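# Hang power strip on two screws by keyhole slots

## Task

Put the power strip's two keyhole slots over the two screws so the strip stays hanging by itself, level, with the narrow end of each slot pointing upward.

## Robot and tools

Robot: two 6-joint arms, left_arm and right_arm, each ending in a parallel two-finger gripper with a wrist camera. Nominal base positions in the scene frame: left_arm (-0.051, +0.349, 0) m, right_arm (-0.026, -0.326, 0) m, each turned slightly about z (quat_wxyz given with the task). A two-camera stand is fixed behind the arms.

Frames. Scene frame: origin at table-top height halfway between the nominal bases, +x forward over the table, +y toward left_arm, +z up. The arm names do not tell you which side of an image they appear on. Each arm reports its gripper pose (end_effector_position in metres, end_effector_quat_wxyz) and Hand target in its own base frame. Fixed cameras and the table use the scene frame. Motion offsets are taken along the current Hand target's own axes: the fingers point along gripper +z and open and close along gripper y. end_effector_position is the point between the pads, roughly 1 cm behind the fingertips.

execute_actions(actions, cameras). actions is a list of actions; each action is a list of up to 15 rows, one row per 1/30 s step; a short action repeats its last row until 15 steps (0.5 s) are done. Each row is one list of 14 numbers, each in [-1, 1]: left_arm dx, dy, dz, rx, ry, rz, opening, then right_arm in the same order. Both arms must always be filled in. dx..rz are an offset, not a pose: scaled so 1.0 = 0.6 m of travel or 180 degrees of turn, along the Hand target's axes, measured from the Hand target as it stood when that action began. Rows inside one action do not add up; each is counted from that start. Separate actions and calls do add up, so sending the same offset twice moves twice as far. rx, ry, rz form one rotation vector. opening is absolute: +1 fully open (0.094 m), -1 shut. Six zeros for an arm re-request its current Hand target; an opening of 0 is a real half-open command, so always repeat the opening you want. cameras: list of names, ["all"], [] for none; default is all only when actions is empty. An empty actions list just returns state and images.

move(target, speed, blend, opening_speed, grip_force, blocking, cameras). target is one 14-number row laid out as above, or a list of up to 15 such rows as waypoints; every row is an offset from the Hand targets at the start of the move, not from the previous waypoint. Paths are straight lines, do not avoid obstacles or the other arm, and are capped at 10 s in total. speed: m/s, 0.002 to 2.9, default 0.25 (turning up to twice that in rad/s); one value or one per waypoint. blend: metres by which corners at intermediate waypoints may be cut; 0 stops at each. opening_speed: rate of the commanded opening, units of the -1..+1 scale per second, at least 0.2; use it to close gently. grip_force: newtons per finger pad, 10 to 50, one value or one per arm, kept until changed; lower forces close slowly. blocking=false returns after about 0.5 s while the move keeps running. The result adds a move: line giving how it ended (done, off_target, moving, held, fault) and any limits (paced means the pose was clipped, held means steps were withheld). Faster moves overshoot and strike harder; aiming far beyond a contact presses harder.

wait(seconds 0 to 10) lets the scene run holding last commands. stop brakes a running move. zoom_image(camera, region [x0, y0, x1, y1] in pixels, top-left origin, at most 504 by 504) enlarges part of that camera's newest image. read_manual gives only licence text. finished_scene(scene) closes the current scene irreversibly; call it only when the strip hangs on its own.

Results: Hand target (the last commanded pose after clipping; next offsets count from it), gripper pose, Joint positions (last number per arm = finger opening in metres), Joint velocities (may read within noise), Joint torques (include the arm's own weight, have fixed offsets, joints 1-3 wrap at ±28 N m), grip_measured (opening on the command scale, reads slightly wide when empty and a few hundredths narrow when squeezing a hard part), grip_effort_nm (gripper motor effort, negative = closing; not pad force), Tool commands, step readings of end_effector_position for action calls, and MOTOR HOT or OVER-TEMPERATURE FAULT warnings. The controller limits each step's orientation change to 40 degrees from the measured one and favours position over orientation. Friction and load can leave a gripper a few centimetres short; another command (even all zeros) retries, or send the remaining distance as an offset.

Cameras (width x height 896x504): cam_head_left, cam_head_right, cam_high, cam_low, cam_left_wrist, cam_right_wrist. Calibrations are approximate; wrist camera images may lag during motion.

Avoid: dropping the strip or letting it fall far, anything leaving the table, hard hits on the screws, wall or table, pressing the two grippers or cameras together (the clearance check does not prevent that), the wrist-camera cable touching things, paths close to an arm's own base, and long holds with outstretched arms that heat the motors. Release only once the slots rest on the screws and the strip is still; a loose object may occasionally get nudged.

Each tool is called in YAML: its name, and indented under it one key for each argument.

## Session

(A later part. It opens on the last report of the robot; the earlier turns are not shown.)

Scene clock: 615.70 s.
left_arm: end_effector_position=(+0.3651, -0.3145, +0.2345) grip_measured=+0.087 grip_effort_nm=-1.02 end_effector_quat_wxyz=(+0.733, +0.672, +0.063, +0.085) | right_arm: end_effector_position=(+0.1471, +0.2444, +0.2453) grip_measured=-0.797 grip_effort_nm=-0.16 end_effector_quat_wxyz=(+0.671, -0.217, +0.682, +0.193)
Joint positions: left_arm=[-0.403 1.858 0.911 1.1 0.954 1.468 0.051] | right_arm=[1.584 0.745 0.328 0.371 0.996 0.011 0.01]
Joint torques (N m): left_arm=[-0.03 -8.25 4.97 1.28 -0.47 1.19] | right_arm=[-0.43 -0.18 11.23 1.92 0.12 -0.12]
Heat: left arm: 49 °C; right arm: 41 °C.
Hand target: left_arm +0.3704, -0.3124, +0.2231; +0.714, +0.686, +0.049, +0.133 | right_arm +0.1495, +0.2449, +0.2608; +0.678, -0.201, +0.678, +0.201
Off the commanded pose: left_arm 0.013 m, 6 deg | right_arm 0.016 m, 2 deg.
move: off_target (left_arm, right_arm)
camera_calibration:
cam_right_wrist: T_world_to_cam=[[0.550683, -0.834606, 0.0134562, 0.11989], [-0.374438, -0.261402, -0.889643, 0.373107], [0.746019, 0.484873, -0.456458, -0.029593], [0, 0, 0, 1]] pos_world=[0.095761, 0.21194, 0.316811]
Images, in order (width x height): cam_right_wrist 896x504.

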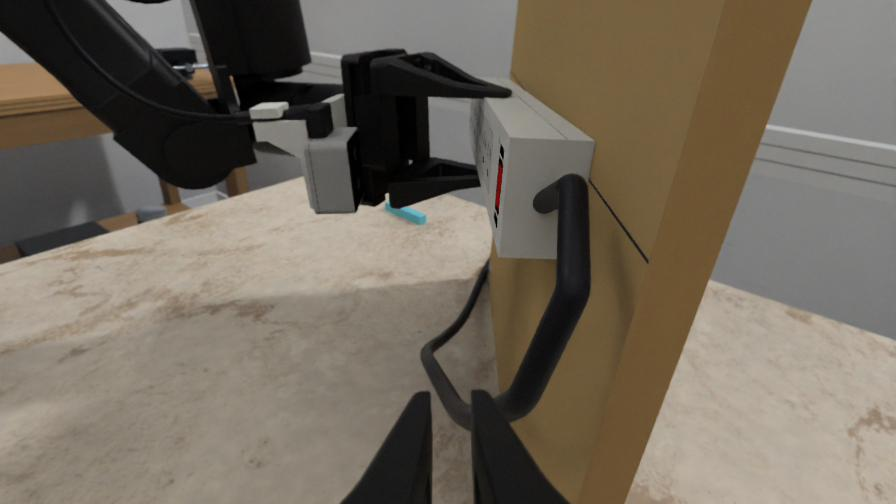

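move:
  target:
    - [0,0.008,0,0,0,0.015,-0.35,0,0,0,0,0,0,-0.8]
    - [0,0.008,0.025,0,-0.02,0.02,-0.35,0,0,0,0,0,0,-0.8]
  speed: 0.04
  cameras: ["cam_right_wrist"]

zoom_image:
  camera: "cam_right_wrist"
  region: [420, 50, 640, 270]

move:
  target:
    - [0,0.015,0,0,0,0.03,-0.35,0,0,0,0,0,0,-0.8]
  speed: 0.04
  cameras: ["cam_right_wrist"]

zoom_image:
  camera: "cam_right_wrist"
  region: [420, 50, 640, 270]

Scene clock: 621.13 s.
left_arm: end_effector_position=(+0.3628, -0.3176, +0.2366) grip_measured=+0.087 grip_effort_nm=-1.03 end_effector_quat_wxyz=(+0.727, +0.681, +0.040, +0.080) | right_arm: end_effector_position=(+0.1471, +0.2444, +0.2453) grip_measured=-0.797 grip_effort_nm=-0.16 end_effector_quat_wxyz=(+0.671, -0.217, +0.682, +0.193)
Joint positions: left_arm=[-0.402 1.854 0.942 1.04 0.997 1.514 0.051] | right_arm=[1.584 0.745 0.328 0.371 0.996 0.011 0.01]
Joint torques (N m): left_arm=[-1.66 -5.24 9.51 1.36 -0.46 1.35] | right_arm=[-0.58 -0.03 11.26 1.94 0.1 -0.11]
Heat: left arm: 49 °C; right arm: 42 °C.
Hand target: left_arm +0.3735, -0.3269, +0.2288; +0.710, +0.691, +0.005, +0.134 | right_arm +0.1495, +0.2449, +0.2608; +0.678, -0.201, +0.678, +0.201
Off the commanded pose: left_arm 0.016 m, 8 deg | right_arm 0.016 m, 2 deg.
move: off_target (left_arm, right_arm)
camera_calibration:
cam_right_wrist: T_world_to_cam=[[0.550683, -0.834606, 0.0134562, 0.11989], [-0.374438, -0.261402, -0.889643, 0.373107], [0.746019, 0.484873, -0.456458, -0.029593], [0, 0, 0, 1]] pos_world=[0.095761, 0.21194, 0.316811]
Images, in order (width x height): cam_right_wrist 896x504.

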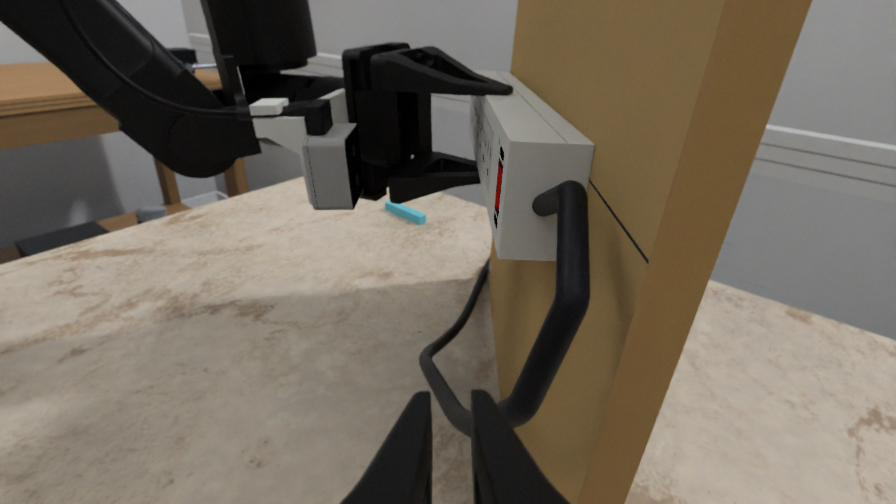

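Scaled by 2.291 from the camera's 896x504 image, which has a finer 1280x720 frame.

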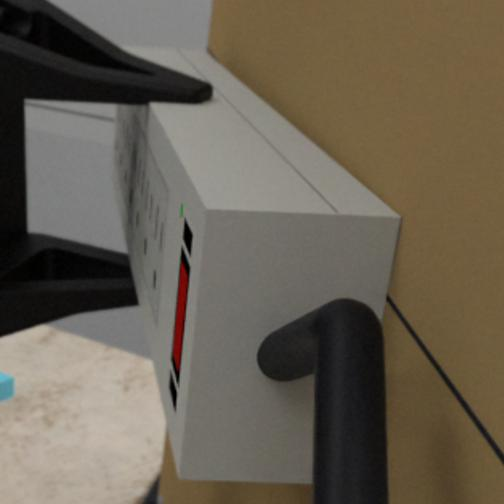

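Scene clock: 622.87 s.
left_arm: end_effector_position=(+0.3630, -0.3177, +0.2371) grip_measured=+0.087 grip_effort_nm=-1.03 end_effector_quat_wxyz=(+0.725, +0.683, +0.029, +0.085) | right_arm: end_effector_position=(+0.1471, +0.2444, +0.2453) grip_measured=-0.797 grip_effort_nm=-0.16 end_effector_quat_wxyz=(+0.671, -0.217, +0.682, +0.193)
Joint positions: left_arm=[-0.399 1.855 0.951 1.026 1.009 1.54 0.051] | right_arm=[1.584 0.745 0.328 0.371 0.996 0.011 0.01]
Joint torques (N m): left_arm=[-1.99 -6.72 9.37 1.41 -0.54 1.8] | right_arm=[-0.47 -0.23 11.03 1.93 0.11 -0.1]
Heat: left arm: 49 °C; right arm: 42 °C.
Hand target: left_arm +0.3719, -0.3267, +0.2375; +0.703, +0.690, -0.028, +0.167 | right_arm +0.1495, +0.2449, +0.2608; +0.678, -0.201, +0.678, +0.201
Off the commanded pose: left_arm 0.013 m, 12 deg | right_arm 0.016 m, 2 deg.
move: off_target (left_arm, right_arm)
camera_calibration:
cam_right_wrist: T_world_to_cam=[[0.550683, -0.834606, 0.0134562, 0.11989], [-0.374438, -0.261402, -0.889643, 0.373107], [0.746019, 0.484873, -0.456458, -0.029593], [0, 0, 0, 1]] pos_world=[0.095761, 0.21194, 0.316811]
Images, in order (width x height): cam_right_wrist 896x504.

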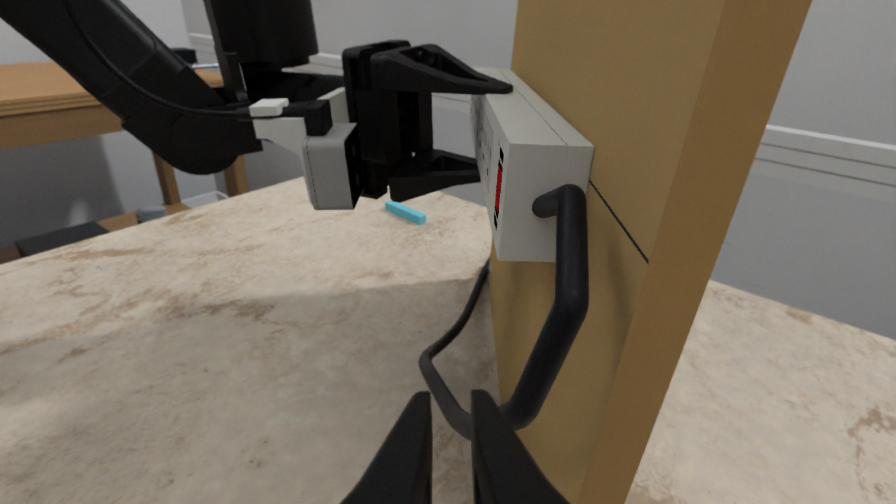

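Scaled by 2.291 from the camera's 896x504 image, which has a finer 1280x720 frame.

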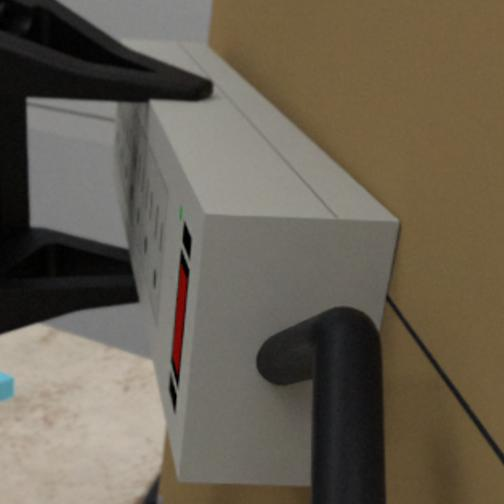

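move:
  target:
    - [0,0.01,0,0,0,0.03,-0.35,0,0,0,0,0,0,-0.8]
    - [0,0.01,0.02,0,-0.02,0.03,-0.35,0,0,0,0,0,0,-0.8]
  speed: 0.04
  cameras: ["cam_right_wrist"]

zoom_image:
  camera: "cam_right_wrist"
  region: [420, 50, 640, 270]

move:
  target:
    - [0,0.015,0,0,0,0.04,-0.35,0,0,0,0,0,0,-0.8]
  speed: 0.04
  cameras: ["cam_right_wrist"]

zoom_image:
  camera: "cam_right_wrist"
  region: [420, 50, 640, 270]

Scene clock: 629.83 s.
left_arm: end_effector_position=(+0.3649, -0.3210, +0.2346) grip_measured=+0.087 grip_effort_nm=-1.03 end_effector_quat_wxyz=(+0.703, +0.703, -0.024, +0.108) | right_arm: end_effector_position=(+0.1471, +0.2444, +0.2453) grip_measured=-0.797 grip_effort_nm=-0.16 end_effector_quat_wxyz=(+0.671, -0.217, +0.682, +0.193)
Joint positions: left_arm=[-0.394 1.849 1.013 0.859 1.057 1.737 0.051] | right_arm=[1.584 0.745 0.328 0.371 0.996 0.011 0.01]
Joint torques (N m): left_arm=[-3.69 -6.23 11.18 1.85 -0.57 1.26] | right_arm=[-0.5 -0.2 11.21 1.93 0.12 -0.11]
Heat: left arm: 50 °C; right arm: 42 °C.
Hand target: left_arm +0.3725, -0.3386, +0.2438; +0.693, +0.693, -0.082, +0.178 | right_arm +0.1495, +0.2449, +0.2608; +0.678, -0.201, +0.678, +0.201
Off the commanded pose: left_arm 0.021 m, 11 deg | right_arm 0.016 m, 2 deg.
move: off_target (left_arm, right_arm)
camera_calibration:
cam_right_wrist: T_world_to_cam=[[0.550683, -0.834606, 0.0134562, 0.11989], [-0.374438, -0.261402, -0.889643, 0.373107], [0.746019, 0.484873, -0.456458, -0.029593], [0, 0, 0, 1]] pos_world=[0.095761, 0.21194, 0.316811]
Images, in order (width x height): cam_right_wrist 896x504.

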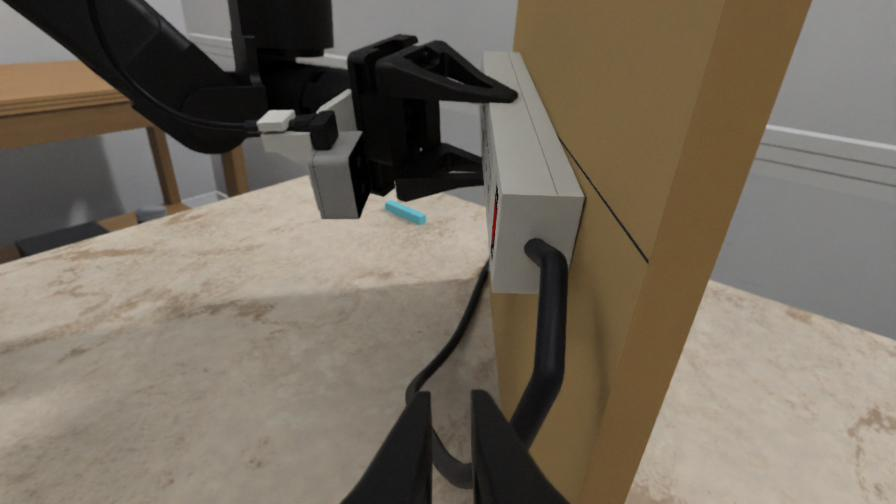

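Scaled by 2.291 from the camera's 896x504 image, which has a finer 1280x720 frame.

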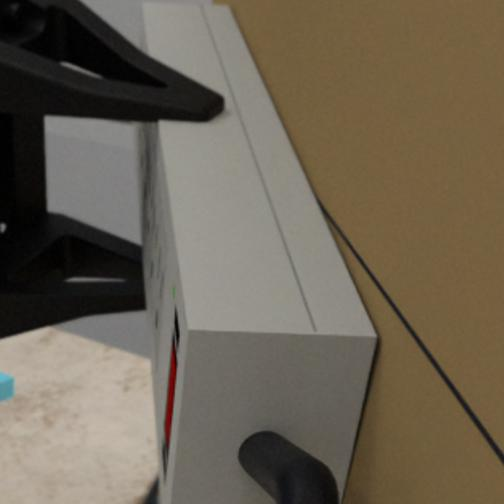

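Scene clock: 631.80 s.
left_arm: end_effector_position=(+0.3649, -0.3211, +0.2343) grip_measured=+0.087 grip_effort_nm=-1.03 end_effector_quat_wxyz=(+0.701, +0.704, -0.029, +0.112) | right_arm: end_effector_position=(+0.1471, +0.2444, +0.2453) grip_measured=-0.797 grip_effort_nm=-0.16 end_effector_quat_wxyz=(+0.671, -0.217, +0.682, +0.193)
Joint positions: left_arm=[-0.394 1.849 1.016 0.85 1.06 1.755 0.051] | right_arm=[1.584 0.745 0.328 0.371 0.996 0.011 0.01]
Joint torques (N m): left_arm=[-4.01 -7.8 10.63 1.99 -0.58 1.99] | right_arm=[-0.42 -0.17 11.12 1.94 0.11 -0.09]
Heat: left arm: 50 °C; right arm: 42 °C.
Hand target: left_arm +0.3694, -0.3387, +0.2522; +0.681, +0.687, -0.126, +0.222 | right_arm +0.1495, +0.2449, +0.2608; +0.678, -0.201, +0.678, +0.201
Off the commanded pose: left_arm 0.026 m, 17 deg | right_arm 0.016 m, 2 deg.
move: off_target (left_arm, right_arm)
camera_calibration:
cam_right_wrist: T_world_to_cam=[[0.550683, -0.834606, 0.0134562, 0.11989], [-0.374438, -0.261402, -0.889643, 0.373107], [0.746019, 0.484873, -0.456458, -0.029593], [0, 0, 0, 1]] pos_world=[0.095761, 0.21194, 0.316811]
Images, in order (width x height): cam_right_wrist 896x504.

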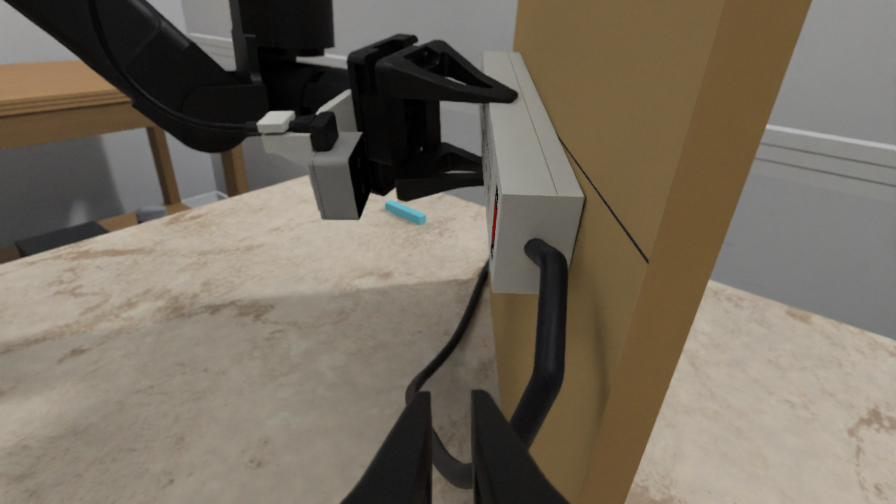

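Scaled by 2.291 from the camera's 896x504 image, which has a finer 1280x720 frame.

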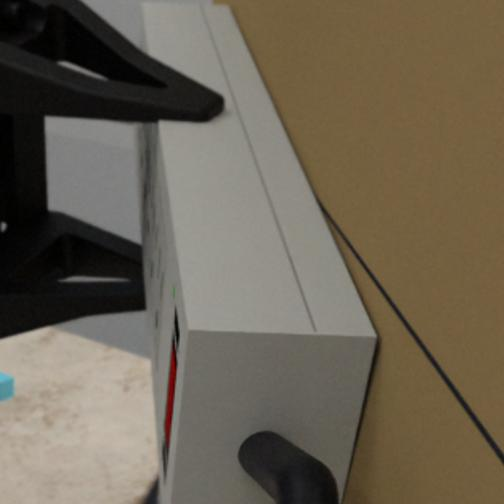

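move:
  target:
    - [0,-0.01,0,0,0,-0.04,-0.35,0,0,0,0,0,0,-0.8]
    - [0,-0.02,0,0,0,-0.07,-0.35,0,0,0,0,0,0,-0.8]
  speed: 0.04
  cameras: ["cam_right_wrist"]

zoom_image:
  camera: "cam_right_wrist"
  region: [420, 50, 640, 270]

move:
  target:
    - [0,-0.01,-0.01,0,0,-0.03,-0.35,0,0,0,0,0,0,-0.8]
  speed: 0.04
  cameras: ["cam_right_wrist"]

zoom_image:
  camera: "cam_right_wrist"
  region: [420, 50, 640, 270]

Scene clock: 642.63 s.
left_arm: end_effector_position=(+0.3651, -0.3210, +0.2347) grip_measured=+0.087 grip_effort_nm=-1.03 end_effector_quat_wxyz=(+0.703, +0.704, -0.021, +0.102) | right_arm: end_effector_position=(+0.1471, +0.2444, +0.2453) grip_measured=-0.797 grip_effort_nm=-0.16 end_effector_quat_wxyz=(+0.671, -0.217, +0.682, +0.193)
Joint positions: left_arm=[-0.393 1.849 1.018 0.847 1.062 1.73 0.051] | right_arm=[1.584 0.745 0.328 0.371 0.996 0.011 0.01]
Joint torques (N m): left_arm=[-3.48 -5.82 11.49 1.75 -0.57 0.65] | right_arm=[-0.46 -0.08 11.19 1.97 0.09 -0.11]
Heat: left arm: 52 °C; right arm: 42 °C.
Hand target: left_arm +0.3750, -0.3382, +0.2417; +0.701, +0.696, -0.049, +0.146 | right_arm +0.1495, +0.2449, +0.2608; +0.678, -0.201, +0.678, +0.201
Off the commanded pose: left_arm 0.021 m, 6 deg | right_arm 0.016 m, 2 deg.
move: off_target (left_arm, right_arm)
camera_calibration:
cam_right_wrist: T_world_to_cam=[[0.550683, -0.834606, 0.0134562, 0.11989], [-0.374438, -0.261402, -0.889643, 0.373107], [0.746019, 0.484873, -0.456458, -0.029593], [0, 0, 0, 1]] pos_world=[0.095761, 0.21194, 0.316811]
Images, in order (width x height): cam_right_wrist 896x504.

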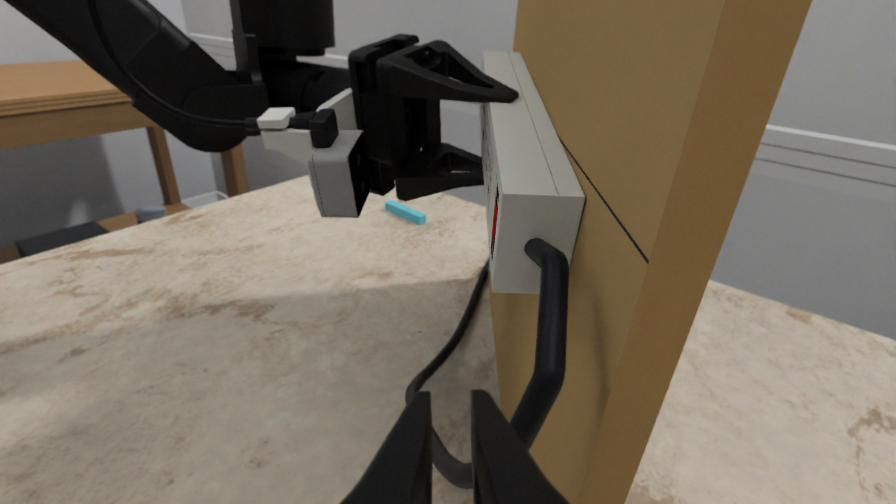

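Scaled by 2.291 from the camera's 896x504 image, which has a finer 1280x720 frame.

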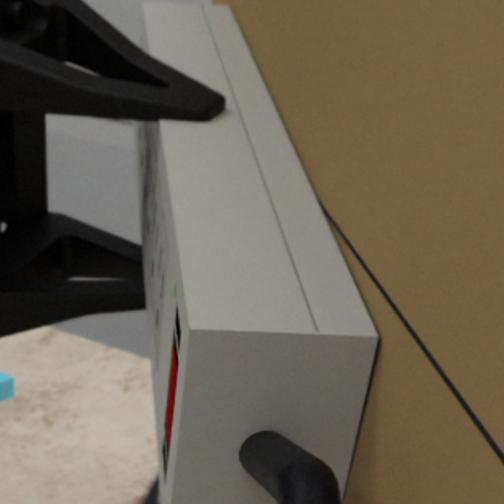

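Scene clock: 644.10 s.
left_arm: end_effector_position=(+0.3651, -0.3206, +0.2344) grip_measured=+0.087 grip_effort_nm=-1.03 end_effector_quat_wxyz=(+0.707, +0.701, -0.021, +0.097) | right_arm: end_effector_position=(+0.1471, +0.2444, +0.2453) grip_measured=-0.797 grip_effort_nm=-0.16 end_effector_quat_wxyz=(+0.671, -0.217, +0.682, +0.193)
Joint positions: left_arm=[-0.39 1.861 1.018 0.878 1.074 1.705 0.051] | right_arm=[1.584 0.745 0.328 0.371 0.996 0.011 0.01]
Joint torques (N m): left_arm=[-2.33 -6.11 10.24 1.62 -0.55 0.03] | right_arm=[-0.44 -0.1 11.26 1.92 0.09 -0.12]
Heat: left arm: 52 °C; right arm: 42 °C.
Hand target: left_arm +0.3758, -0.3323, +0.2358; +0.707, +0.698, -0.017, +0.112 | right_arm +0.1495, +0.2449, +0.2608; +0.678, -0.201, +0.678, +0.201
Off the commanded pose: left_arm 0.016 m, 2 deg | right_arm 0.016 m, 2 deg.
move: off_target (left_arm, right_arm)
camera_calibration:
cam_right_wrist: T_world_to_cam=[[0.550683, -0.834606, 0.0134562, 0.11989], [-0.374438, -0.261402, -0.889643, 0.373107], [0.746019, 0.484873, -0.456458, -0.029593], [0, 0, 0, 1]] pos_world=[0.095761, 0.21194, 0.316811]
Images, in order (width x height): cam_right_wrist 896x504.

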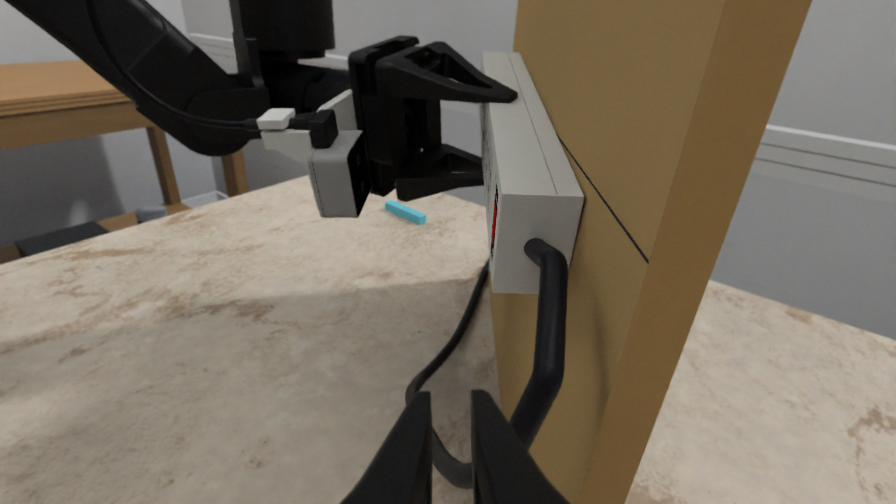

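Scaled by 2.291 from the camera's 896x504 image, which has a finer 1280x720 frame.

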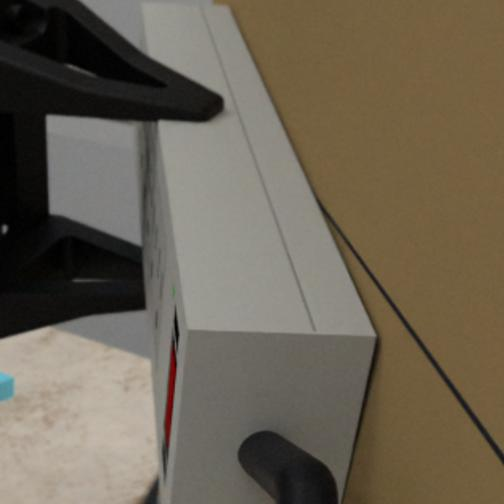

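move:
  target:
    - [0,-0.01,-0.015,0,0,-0.03,-0.35,0,0,0,0,0,0,-0.8]
    - [0,-0.015,-0.02,0,0,-0.045,-0.35,0,0,0,0,0,0,-0.8]
  speed: 0.04
  cameras: ["cam_right_wrist"]

zoom_image:
  camera: "cam_right_wrist"
  region: [420, 50, 640, 270]

Scene clock: 649.03 s.
left_arm: end_effector_position=(+0.3658, -0.3198, +0.2328) grip_measured=+0.087 grip_effort_nm=-1.03 end_effector_quat_wxyz=(+0.713, +0.697, -0.007, +0.076) | right_arm: end_effector_position=(+0.1471, +0.2444, +0.2453) grip_measured=-0.797 grip_effort_nm=-0.16 end_effector_quat_wxyz=(+0.671, -0.217, +0.682, +0.193)
Joint positions: left_arm=[-0.385 1.88 1.018 0.924 1.089 1.631 0.051] | right_arm=[1.584 0.745 0.328 0.371 0.996 0.011 0.01]
Joint torques (N m): left_arm=[0.02 -7.2 7.34 1.5 -0.43 -0.54] | right_arm=[-0.43 -0.2 11.15 1.93 0.1 -0.11]
Heat: left arm: 52 °C; right arm: 42 °C.
Hand target: left_arm +0.3760, -0.3203, +0.2265; +0.713, +0.697, +0.033, +0.062 | right_arm +0.1495, +0.2449, +0.2608; +0.678, -0.201, +0.678, +0.201
Off the commanded pose: left_arm 0.012 m, 5 deg | right_arm 0.016 m, 2 deg.
move: off_target (left_arm, right_arm)
camera_calibration:
cam_right_wrist: T_world_to_cam=[[0.550683, -0.834606, 0.0134562, 0.11989], [-0.374438, -0.261402, -0.889643, 0.373107], [0.746019, 0.484873, -0.456458, -0.029593], [0, 0, 0, 1]] pos_world=[0.095761, 0.21194, 0.316811]
Images, in order (width x height): cam_right_wrist 896x504.

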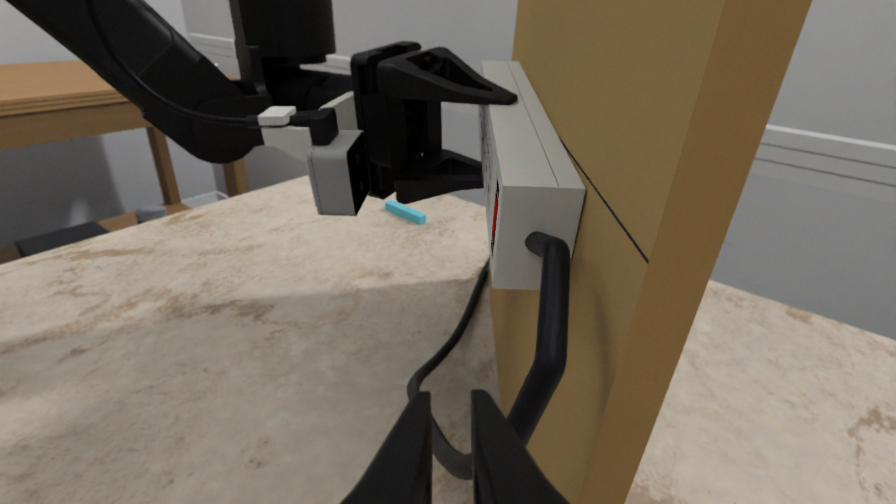

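Scaled by 2.291 from the camera's 896x504 image, which has a finer 1280x720 frame.

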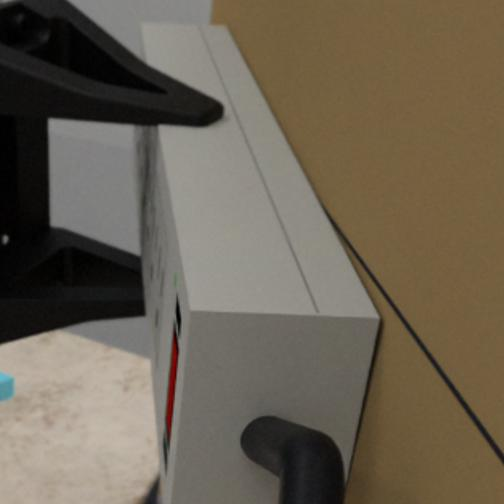

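move:
  target:
    - [0,-0.01,-0.005,0,0,-0.02,-0.35,0,0,0,0,0,0,-0.8]
    - [0,-0.02,-0.005,0,0,-0.03,-0.35,0,0,0,0,0,0,-0.8]
  speed: 0.04
  cameras: ["cam_right_wrist"]

zoom_image:
  camera: "cam_right_wrist"
  region: [420, 50, 640, 270]

move:
  target:
    - [0,-0.01,-0.005,0,0,-0.02,-0.35,0,0,0,0,0,0,-0.8]
    - [0,-0.02,-0.01,0,0,-0.03,-0.35,0,0,0,0,0,0,-0.8]
  speed: 0.04
  cameras: ["cam_right_wrist"]

zoom_image:
  camera: "cam_right_wrist"
  region: [420, 50, 640, 270]

Scene clock: 654.43 s.
left_arm: end_effector_position=(+0.3653, -0.3190, +0.2340) grip_measured=+0.087 grip_effort_nm=-1.03 end_effector_quat_wxyz=(+0.724, +0.687, +0.004, +0.065) | right_arm: end_effector_position=(+0.1471, +0.2444, +0.2453) grip_measured=-0.797 grip_effort_nm=-0.16 end_effector_quat_wxyz=(+0.671, -0.217, +0.682, +0.193)
Joint positions: left_arm=[-0.384 1.899 1.006 1.016 1.089 1.546 0.051] | right_arm=[1.584 0.745 0.328 0.371 0.996 0.011 0.01]
Joint torques (N m): left_arm=[0.55 -6.75 6.04 1.09 -0.4 -0.65] | right_arm=[-0.62 -0.18 11.28 1.95 0.1 -0.1]
Heat: left arm: 51 °C; right arm: 42 °C.
Hand target: left_arm +0.3760, -0.3176, +0.2146; +0.715, +0.695, +0.066, +0.029 | right_arm +0.1495, +0.2449, +0.2608; +0.678, -0.201, +0.678, +0.201
Off the commanded pose: left_arm 0.022 m, 8 deg | right_arm 0.016 m, 2 deg.
move: off_target (left_arm, right_arm)
camera_calibration:
cam_right_wrist: T_world_to_cam=[[0.550683, -0.834606, 0.0134562, 0.11989], [-0.374438, -0.261402, -0.889643, 0.373107], [0.746019, 0.484873, -0.456458, -0.029593], [0, 0, 0, 1]] pos_world=[0.095761, 0.21194, 0.316811]
Images, in order (width x height): cam_right_wrist 896x504.

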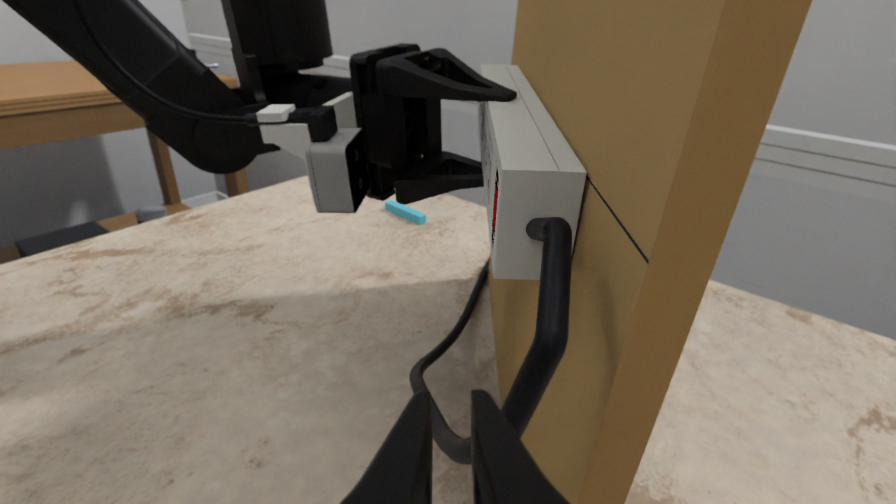

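Scaled by 2.291 from the camera's 896x504 image, which has a finer 1280x720 frame.

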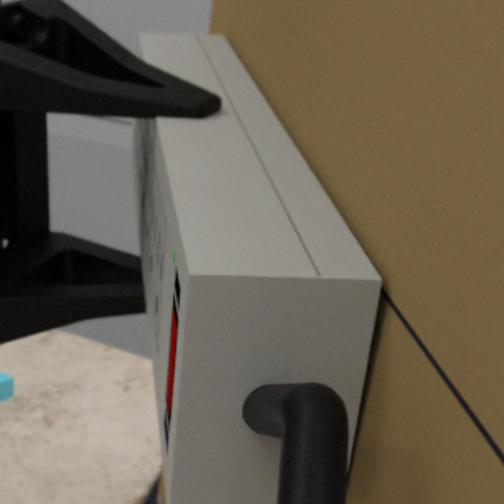

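Scene clock: 656.43 s.
left_arm: end_effector_position=(+0.3665, -0.3170, +0.2276) grip_measured=+0.087 grip_effort_nm=-1.03 end_effector_quat_wxyz=(+0.730, +0.681, +0.027, +0.048) | right_arm: end_effector_position=(+0.1471, +0.2444, +0.2453) grip_measured=-0.797 grip_effort_nm=-0.16 end_effector_quat_wxyz=(+0.671, -0.217, +0.682, +0.193)
Joint positions: left_arm=[-0.381 1.922 0.986 1.085 1.08 1.466 0.051] | right_arm=[1.584 0.745 0.328 0.371 0.996 0.011 0.01]
Joint torques (N m): left_arm=[1.29 -6.93 4.9 0.98 -0.22 -0.81] | right_arm=[-0.46 -0.14 11.18 1.92 0.12 -0.11]
Heat: left arm: 51 °C; right arm: 42 °C.
Hand target: left_arm +0.3746, -0.3121, +0.2024; +0.716, +0.691, +0.098, -0.005 | right_arm +0.1495, +0.2449, +0.2608; +0.678, -0.201, +0.678, +0.201
Off the commanded pose: left_arm 0.027 m, 10 deg | right_arm 0.016 m, 2 deg.
move: off_target (left_arm, right_arm)
camera_calibration:
cam_right_wrist: T_world_to_cam=[[0.550683, -0.834606, 0.0134562, 0.11989], [-0.374438, -0.261402, -0.889643, 0.373107], [0.746019, 0.484873, -0.456458, -0.029593], [0, 0, 0, 1]] pos_world=[0.095761, 0.21194, 0.316811]
Images, in order (width x height): cam_right_wrist 896x504.

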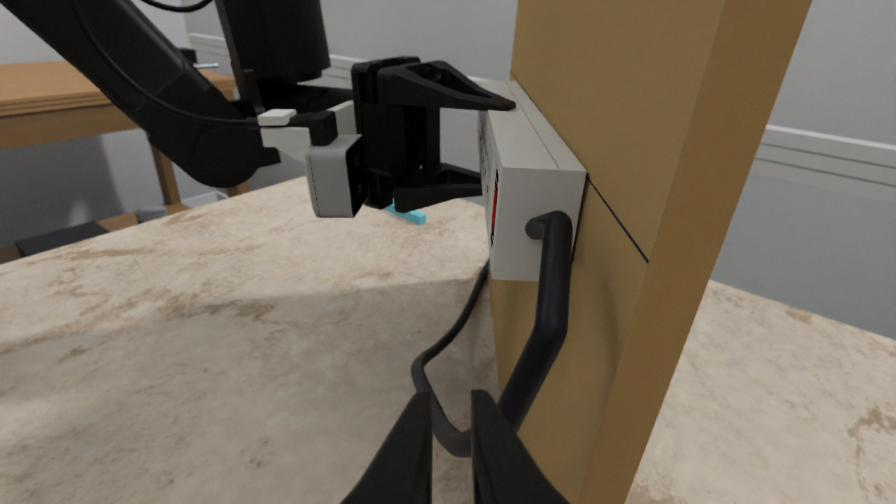

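Scaled by 2.291 from the camera's 896x504 image, which has a finer 1280x720 frame.

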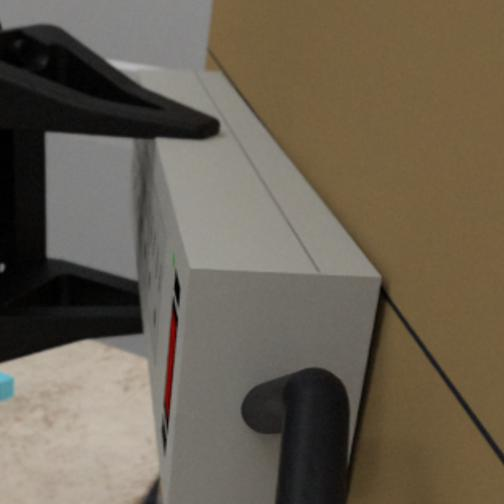

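move:
  target:
    - [0,0.02,-0.03,0,0,0.03,-0.35,0,0,0,0,0,0,-0.8]
  speed: 0.04
  cameras: ["cam_right_wrist"]

zoom_image:
  camera: "cam_right_wrist"
  region: [420, 50, 640, 270]

move:
  target:
    - [0,0.0,-0.03,0,0,0,-0.35,0,0,0,0,0,0,-0.8]
  speed: 0.04
  cameras: ["cam_right_wrist"]

zoom_image:
  camera: "cam_right_wrist"
  region: [420, 50, 640, 270]

Scene clock: 662.50 s.
left_arm: end_effector_position=(+0.3663, -0.3165, +0.2268) grip_measured=+0.087 grip_effort_nm=-1.03 end_effector_quat_wxyz=(+0.729, +0.682, +0.022, +0.054) | right_arm: end_effector_position=(+0.1471, +0.2444, +0.2453) grip_measured=-0.797 grip_effort_nm=-0.16 end_effector_quat_wxyz=(+0.671, -0.217, +0.682, +0.193)
Joint positions: left_arm=[-0.38 1.922 0.982 1.088 1.08 1.481 0.051] | right_arm=[1.584 0.745 0.328 0.371 0.996 0.011 0.01]
Joint torques (N m): left_arm=[5.44 -10.26 4.11 0.9 0.21 -0.31] | right_arm=[-0.43 -0.2 11.18 1.93 0.11 -0.12]
Heat: left arm: 50 °C; right arm: 42 °C.
Hand target: left_arm +0.3739, -0.2937, +0.2138; +0.715, +0.695, +0.065, +0.029 | right_arm +0.1495, +0.2449, +0.2608; +0.678, -0.201, +0.678, +0.201
Off the commanded pose: left_arm 0.027 m, 6 deg | right_arm 0.016 m, 2 deg.
move: off_target (left_arm, right_arm)
camera_calibration:
cam_right_wrist: T_world_to_cam=[[0.550683, -0.834606, 0.0134562, 0.11989], [-0.374438, -0.261402, -0.889643, 0.373107], [0.746019, 0.484873, -0.456458, -0.029593], [0, 0, 0, 1]] pos_world=[0.095761, 0.21194, 0.316811]
Images, in order (width x height): cam_right_wrist 896x504.

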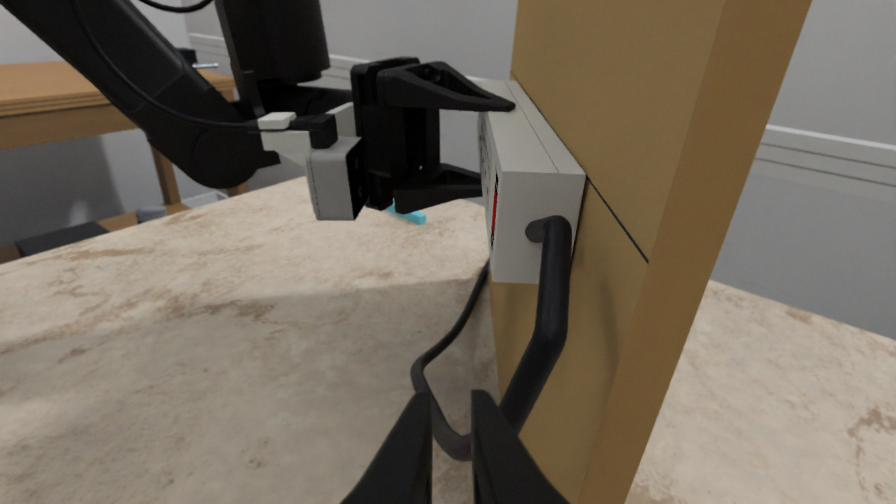

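Scaled by 2.291 from the camera's 896x504 image, which has a finer 1280x720 frame.

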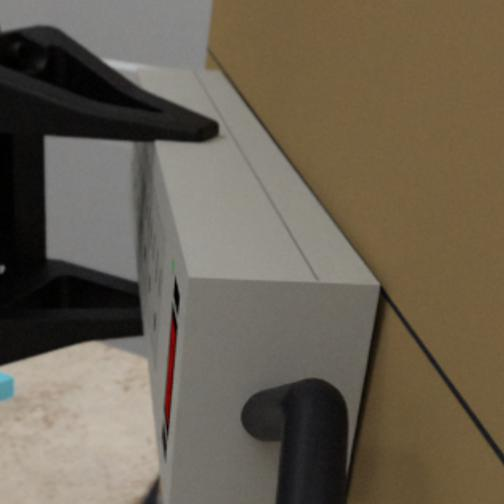

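Scene clock: 663.20 s.
left_arm: end_effector_position=(+0.3661, -0.3154, +0.2268) grip_measured=+0.087 grip_effort_nm=-1.03 end_effector_quat_wxyz=(+0.729, +0.681, +0.026, +0.056) | right_arm: end_effector_position=(+0.1471, +0.2444, +0.2453) grip_measured=-0.797 grip_effort_nm=-0.16 end_effector_quat_wxyz=(+0.671, -0.217, +0.682, +0.193)
Joint positions: left_arm=[-0.38 1.916 0.972 1.09 1.071 1.481 0.051] | right_arm=[1.584 0.745 0.328 0.371 0.996 0.011 0.01]
Joint torques (N m): left_arm=[9.03 -11.28 2.44 1.07 0.66 -0.39] | right_arm=[-0.44 -0.18 11.23 1.95 0.15 -0.11]
Heat: left arm: 49 °C; right arm: 42 °C.
Hand target: left_arm +0.3715, -0.2759, +0.2133; +0.715, +0.695, +0.066, +0.029 | right_arm +0.1495, +0.2449, +0.2608; +0.678, -0.201, +0.678, +0.201
Off the commanded pose: left_arm 0.042 m, 6 deg | right_arm 0.016 m, 2 deg.
move: off_target (left_arm, right_arm)
camera_calibration:
cam_right_wrist: T_world_to_cam=[[0.550683, -0.834606, 0.0134562, 0.11989], [-0.374438, -0.261402, -0.889643, 0.373107], [0.746019, 0.484873, -0.456458, -0.029593], [0, 0, 0, 1]] pos_world=[0.095761, 0.21194, 0.316811]
Images, in order (width x height): cam_right_wrist 896x504.

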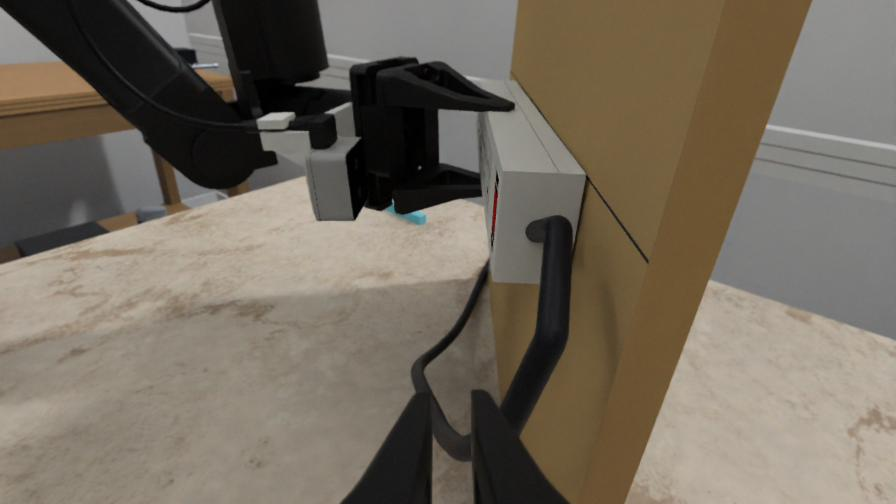

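Scaled by 2.291 from the camera's 896x504 image, which has a finer 1280x720 frame.

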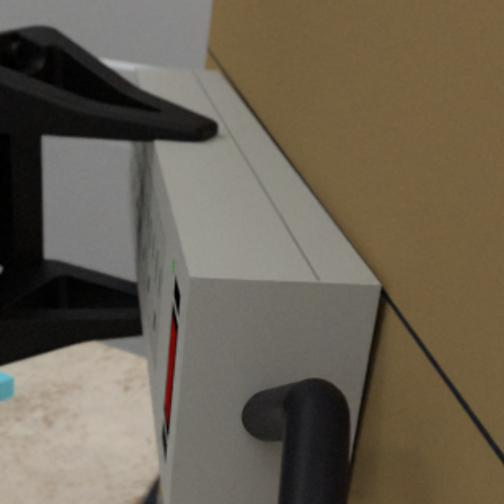

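move:
  target: [0,0.01,0.04,0,0,0,-0.35,0,0,0,0,0,0,-0.8]
  speed: 0.05

move:
  target: [0,0,0,0,0,0,0.4,0,0,0,0,0,0,-0.8]
  opening_speed: 0.3
  cameras: ["cam_right_wrist","cam_head_left","cam_left_wrist"]

zoom_image:
  camera: "cam_right_wrist"
  region: [420, 50, 640, 270]

Scene clock: 666.03 s.
left_arm: end_effector_position=(+0.3662, -0.3163, +0.2266) grip_measured=+0.087 grip_effort_nm=-1.03 end_effector_quat_wxyz=(+0.728, +0.683, +0.026, +0.055) | right_arm: end_effector_position=(+0.1471, +0.2444, +0.2453) grip_measured=-0.797 grip_effort_nm=-0.17 end_effector_quat_wxyz=(+0.671, -0.217, +0.682, +0.193)
Joint positions: left_arm=[-0.381 1.916 0.977 1.08 1.072 1.485 0.051] | right_arm=[1.584 0.745 0.328 0.371 0.996 0.011 0.01]
Joint torques (N m): left_arm=[4.36 -10.24 6.09 0.74 0.17 -0.34] | right_arm=[-0.42 -0.2 11.18 1.95 0.12 -0.11]
Heat: left arm: 49 °C; right arm: 42 °C.
Hand target: left_arm +0.3750, -0.2995, +0.2200; +0.715, +0.695, +0.065, +0.028 | right_arm +0.1495, +0.2449, +0.2608; +0.678, -0.201, +0.678, +0.201
Off the commanded pose: left_arm 0.020 m, 6 deg | right_arm 0.016 m, 2 deg.
move: off_target (left_arm, right_arm)

Scene clock: 668.73 s.
left_arm: end_effector_position=(+0.3710, -0.3042, +0.2189) grip_measured=+0.398 grip_effort_nm=0.09 end_effector_quat_wxyz=(+0.720, +0.692, +0.046, +0.034) | right_arm: end_effector_position=(+0.1471, +0.2444, +0.2453) grip_measured=-0.797 grip_effort_nm=-0.16 end_effector_quat_wxyz=(+0.671, -0.217, +0.682, +0.193)
Joint positions: left_arm=[-0.346 1.912 0.977 1.024 1.11 1.472 0.066] | right_arm=[1.584 0.745 0.328 0.371 0.996 0.011 0.01]
Joint torques (N m): left_arm=[1.06 -10.21 6.53 1.07 -0.14 -0.1] | right_arm=[-0.49 -0.1 11.12 1.95 0.09 -0.09]
Heat: left arm: 49 °C; right arm: 42 °C.
Hand target: left_arm +0.3750, -0.2995, +0.2198; +0.715, +0.695, +0.065, +0.028 | right_arm +0.1495, +0.2449, +0.2608; +0.678, -0.201, +0.678, +0.201
Off the commanded pose: left_arm 0.006 m, 2 deg | right_arm 0.016 m, 2 deg.
move: off_target (right_arm)
camera_calibration:
cam_left_wrist: T_world_to_cam=[[-0.0195937, -0.0727124, -0.99716, 0.203602], [0.851787, 0.521021, -0.0547298, -0.10768], [0.523521, -0.850441, 0.0517267, -0.377232], [0, 0, 0, 1]] pos_world=[0.293199, -0.249906, 0.216643]
cam_right_wrist: T_world_to_cam=[[0.550683, -0.834606, 0.0134562, 0.11989], [-0.374438, -0.261402, -0.889643, 0.373107], [0.746019, 0.484873, -0.456458, -0.029593], [0, 0, 0, 1]] pos_world=[0.095761, 0.21194, 0.316811]
Images, in order (width x height): cam_head_left 896x504, cam_left_wrist 896x504, cam_right_wrist 896x504.

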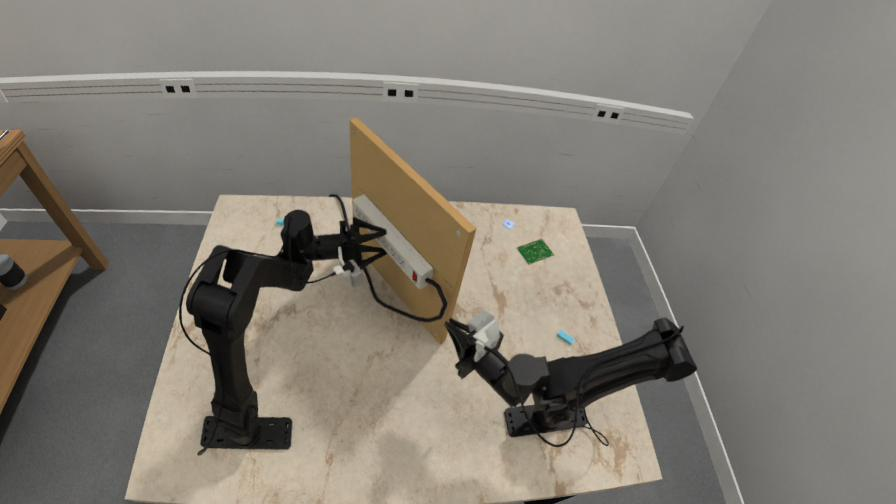

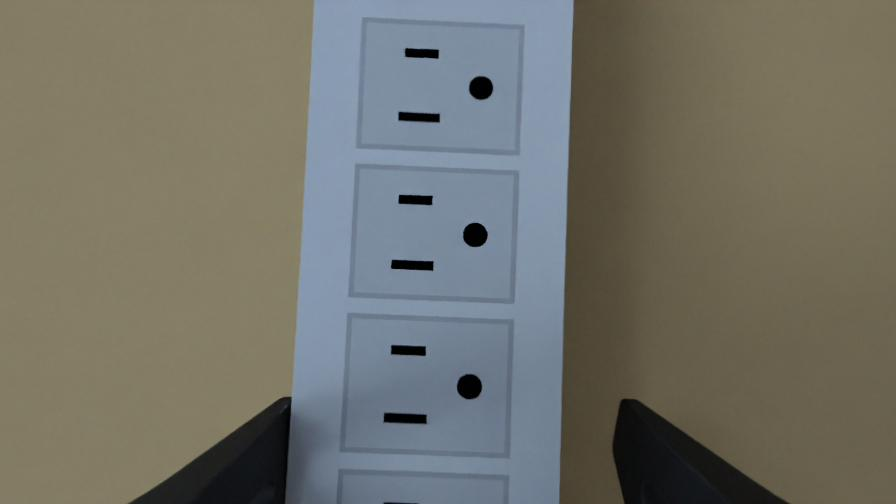

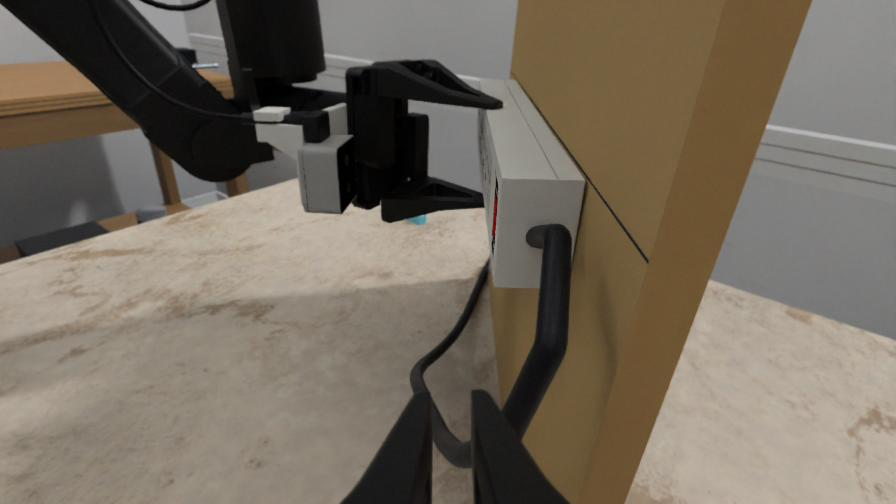

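Scaled by 2.291 from the camera's 896x504 image, which has a finer 1280x720 frame.

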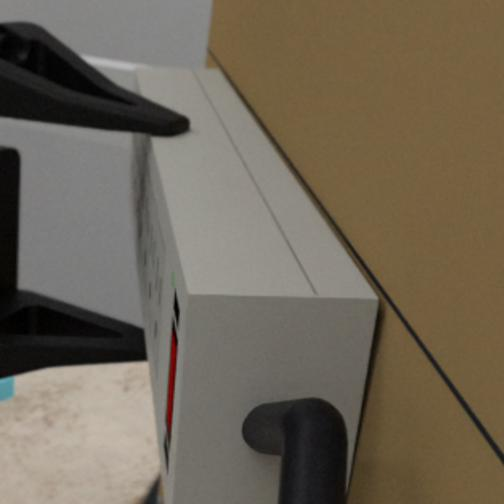

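move:
  target: [0,0,-0.15,0,0,0,0.4,0,0,0,0,0,0,-0.8]
  speed: 0.12
  cameras: ["cam_right_wrist","cam_left_wrist"]

finished_scene:
  scene: 1

Scene clock: 671.97 s.
left_arm: end_effector_position=(+0.3681, -0.2111, +0.2143) grip_measured=+0.398 grip_effort_nm=0.09 end_effector_quat_wxyz=(+0.715, +0.696, +0.066, +0.032) | right_arm: end_effector_position=(+0.1471, +0.2444, +0.2453) grip_measured=-0.797 grip_effort_nm=-0.16 end_effector_quat_wxyz=(+0.671, -0.217, +0.682, +0.193)
Joint positions: left_arm=[-0.097 1.835 0.852 1.084 1.334 1.422 0.066] | right_arm=[1.584 0.745 0.328 0.371 0.996 0.011 0.01]
Joint torques (N m): left_arm=[0.05 -9.62 4.96 1.35 -0.01 -0.1] | right_arm=[-0.42 -0.05 11.17 1.94 0.1 -0.1]
Heat: left arm: 48 °C; right arm: 42 °C.
Hand target: left_arm +0.3630, -0.2103, +0.2176; +0.715, +0.695, +0.066, +0.028 | right_arm +0.1495, +0.2449, +0.2608; +0.678, -0.201, +0.678, +0.201
Off the commanded pose: left_arm 0.006 m, 0 deg | right_arm 0.016 m, 2 deg.
move: off_target (right_arm)
camera_calibration:
cam_left_wrist: T_world_to_cam=[[-0.0494546, -0.0620235, -0.996849, 0.218828], [0.837028, 0.541962, -0.0752464, -0.139722], [0.544921, -0.838111, 0.0251129, -0.295813], [0, 0, 0, 1]] pos_world=[0.288968, -0.158627, 0.215054]
cam_right_wrist: T_world_to_cam=[[0.550683, -0.834606, 0.0134562, 0.11989], [-0.374438, -0.261402, -0.889643, 0.373107], [0.746019, 0.484873, -0.456458, -0.029593], [0, 0, 0, 1]] pos_world=[0.095761, 0.21194, 0.316811]
Images, in order (width x height): cam_left_wrist 896x504, cam_right_wrist 896x504.

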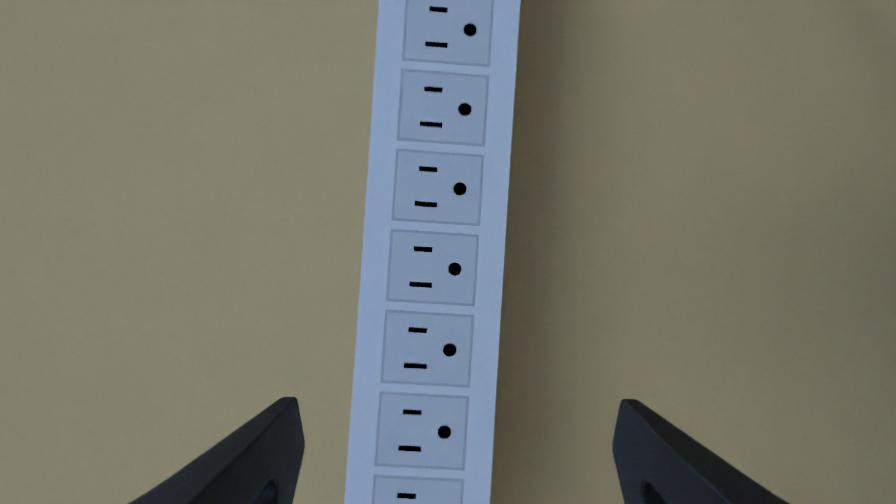

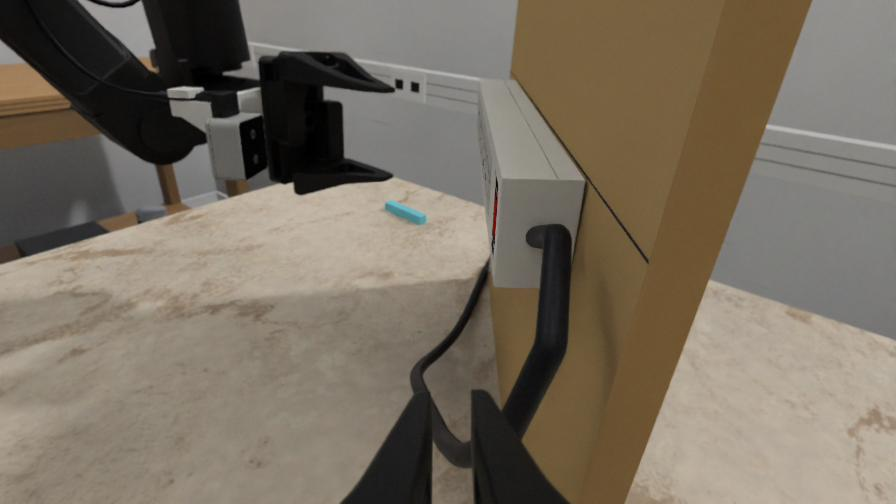

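The scene is finished: the task was done.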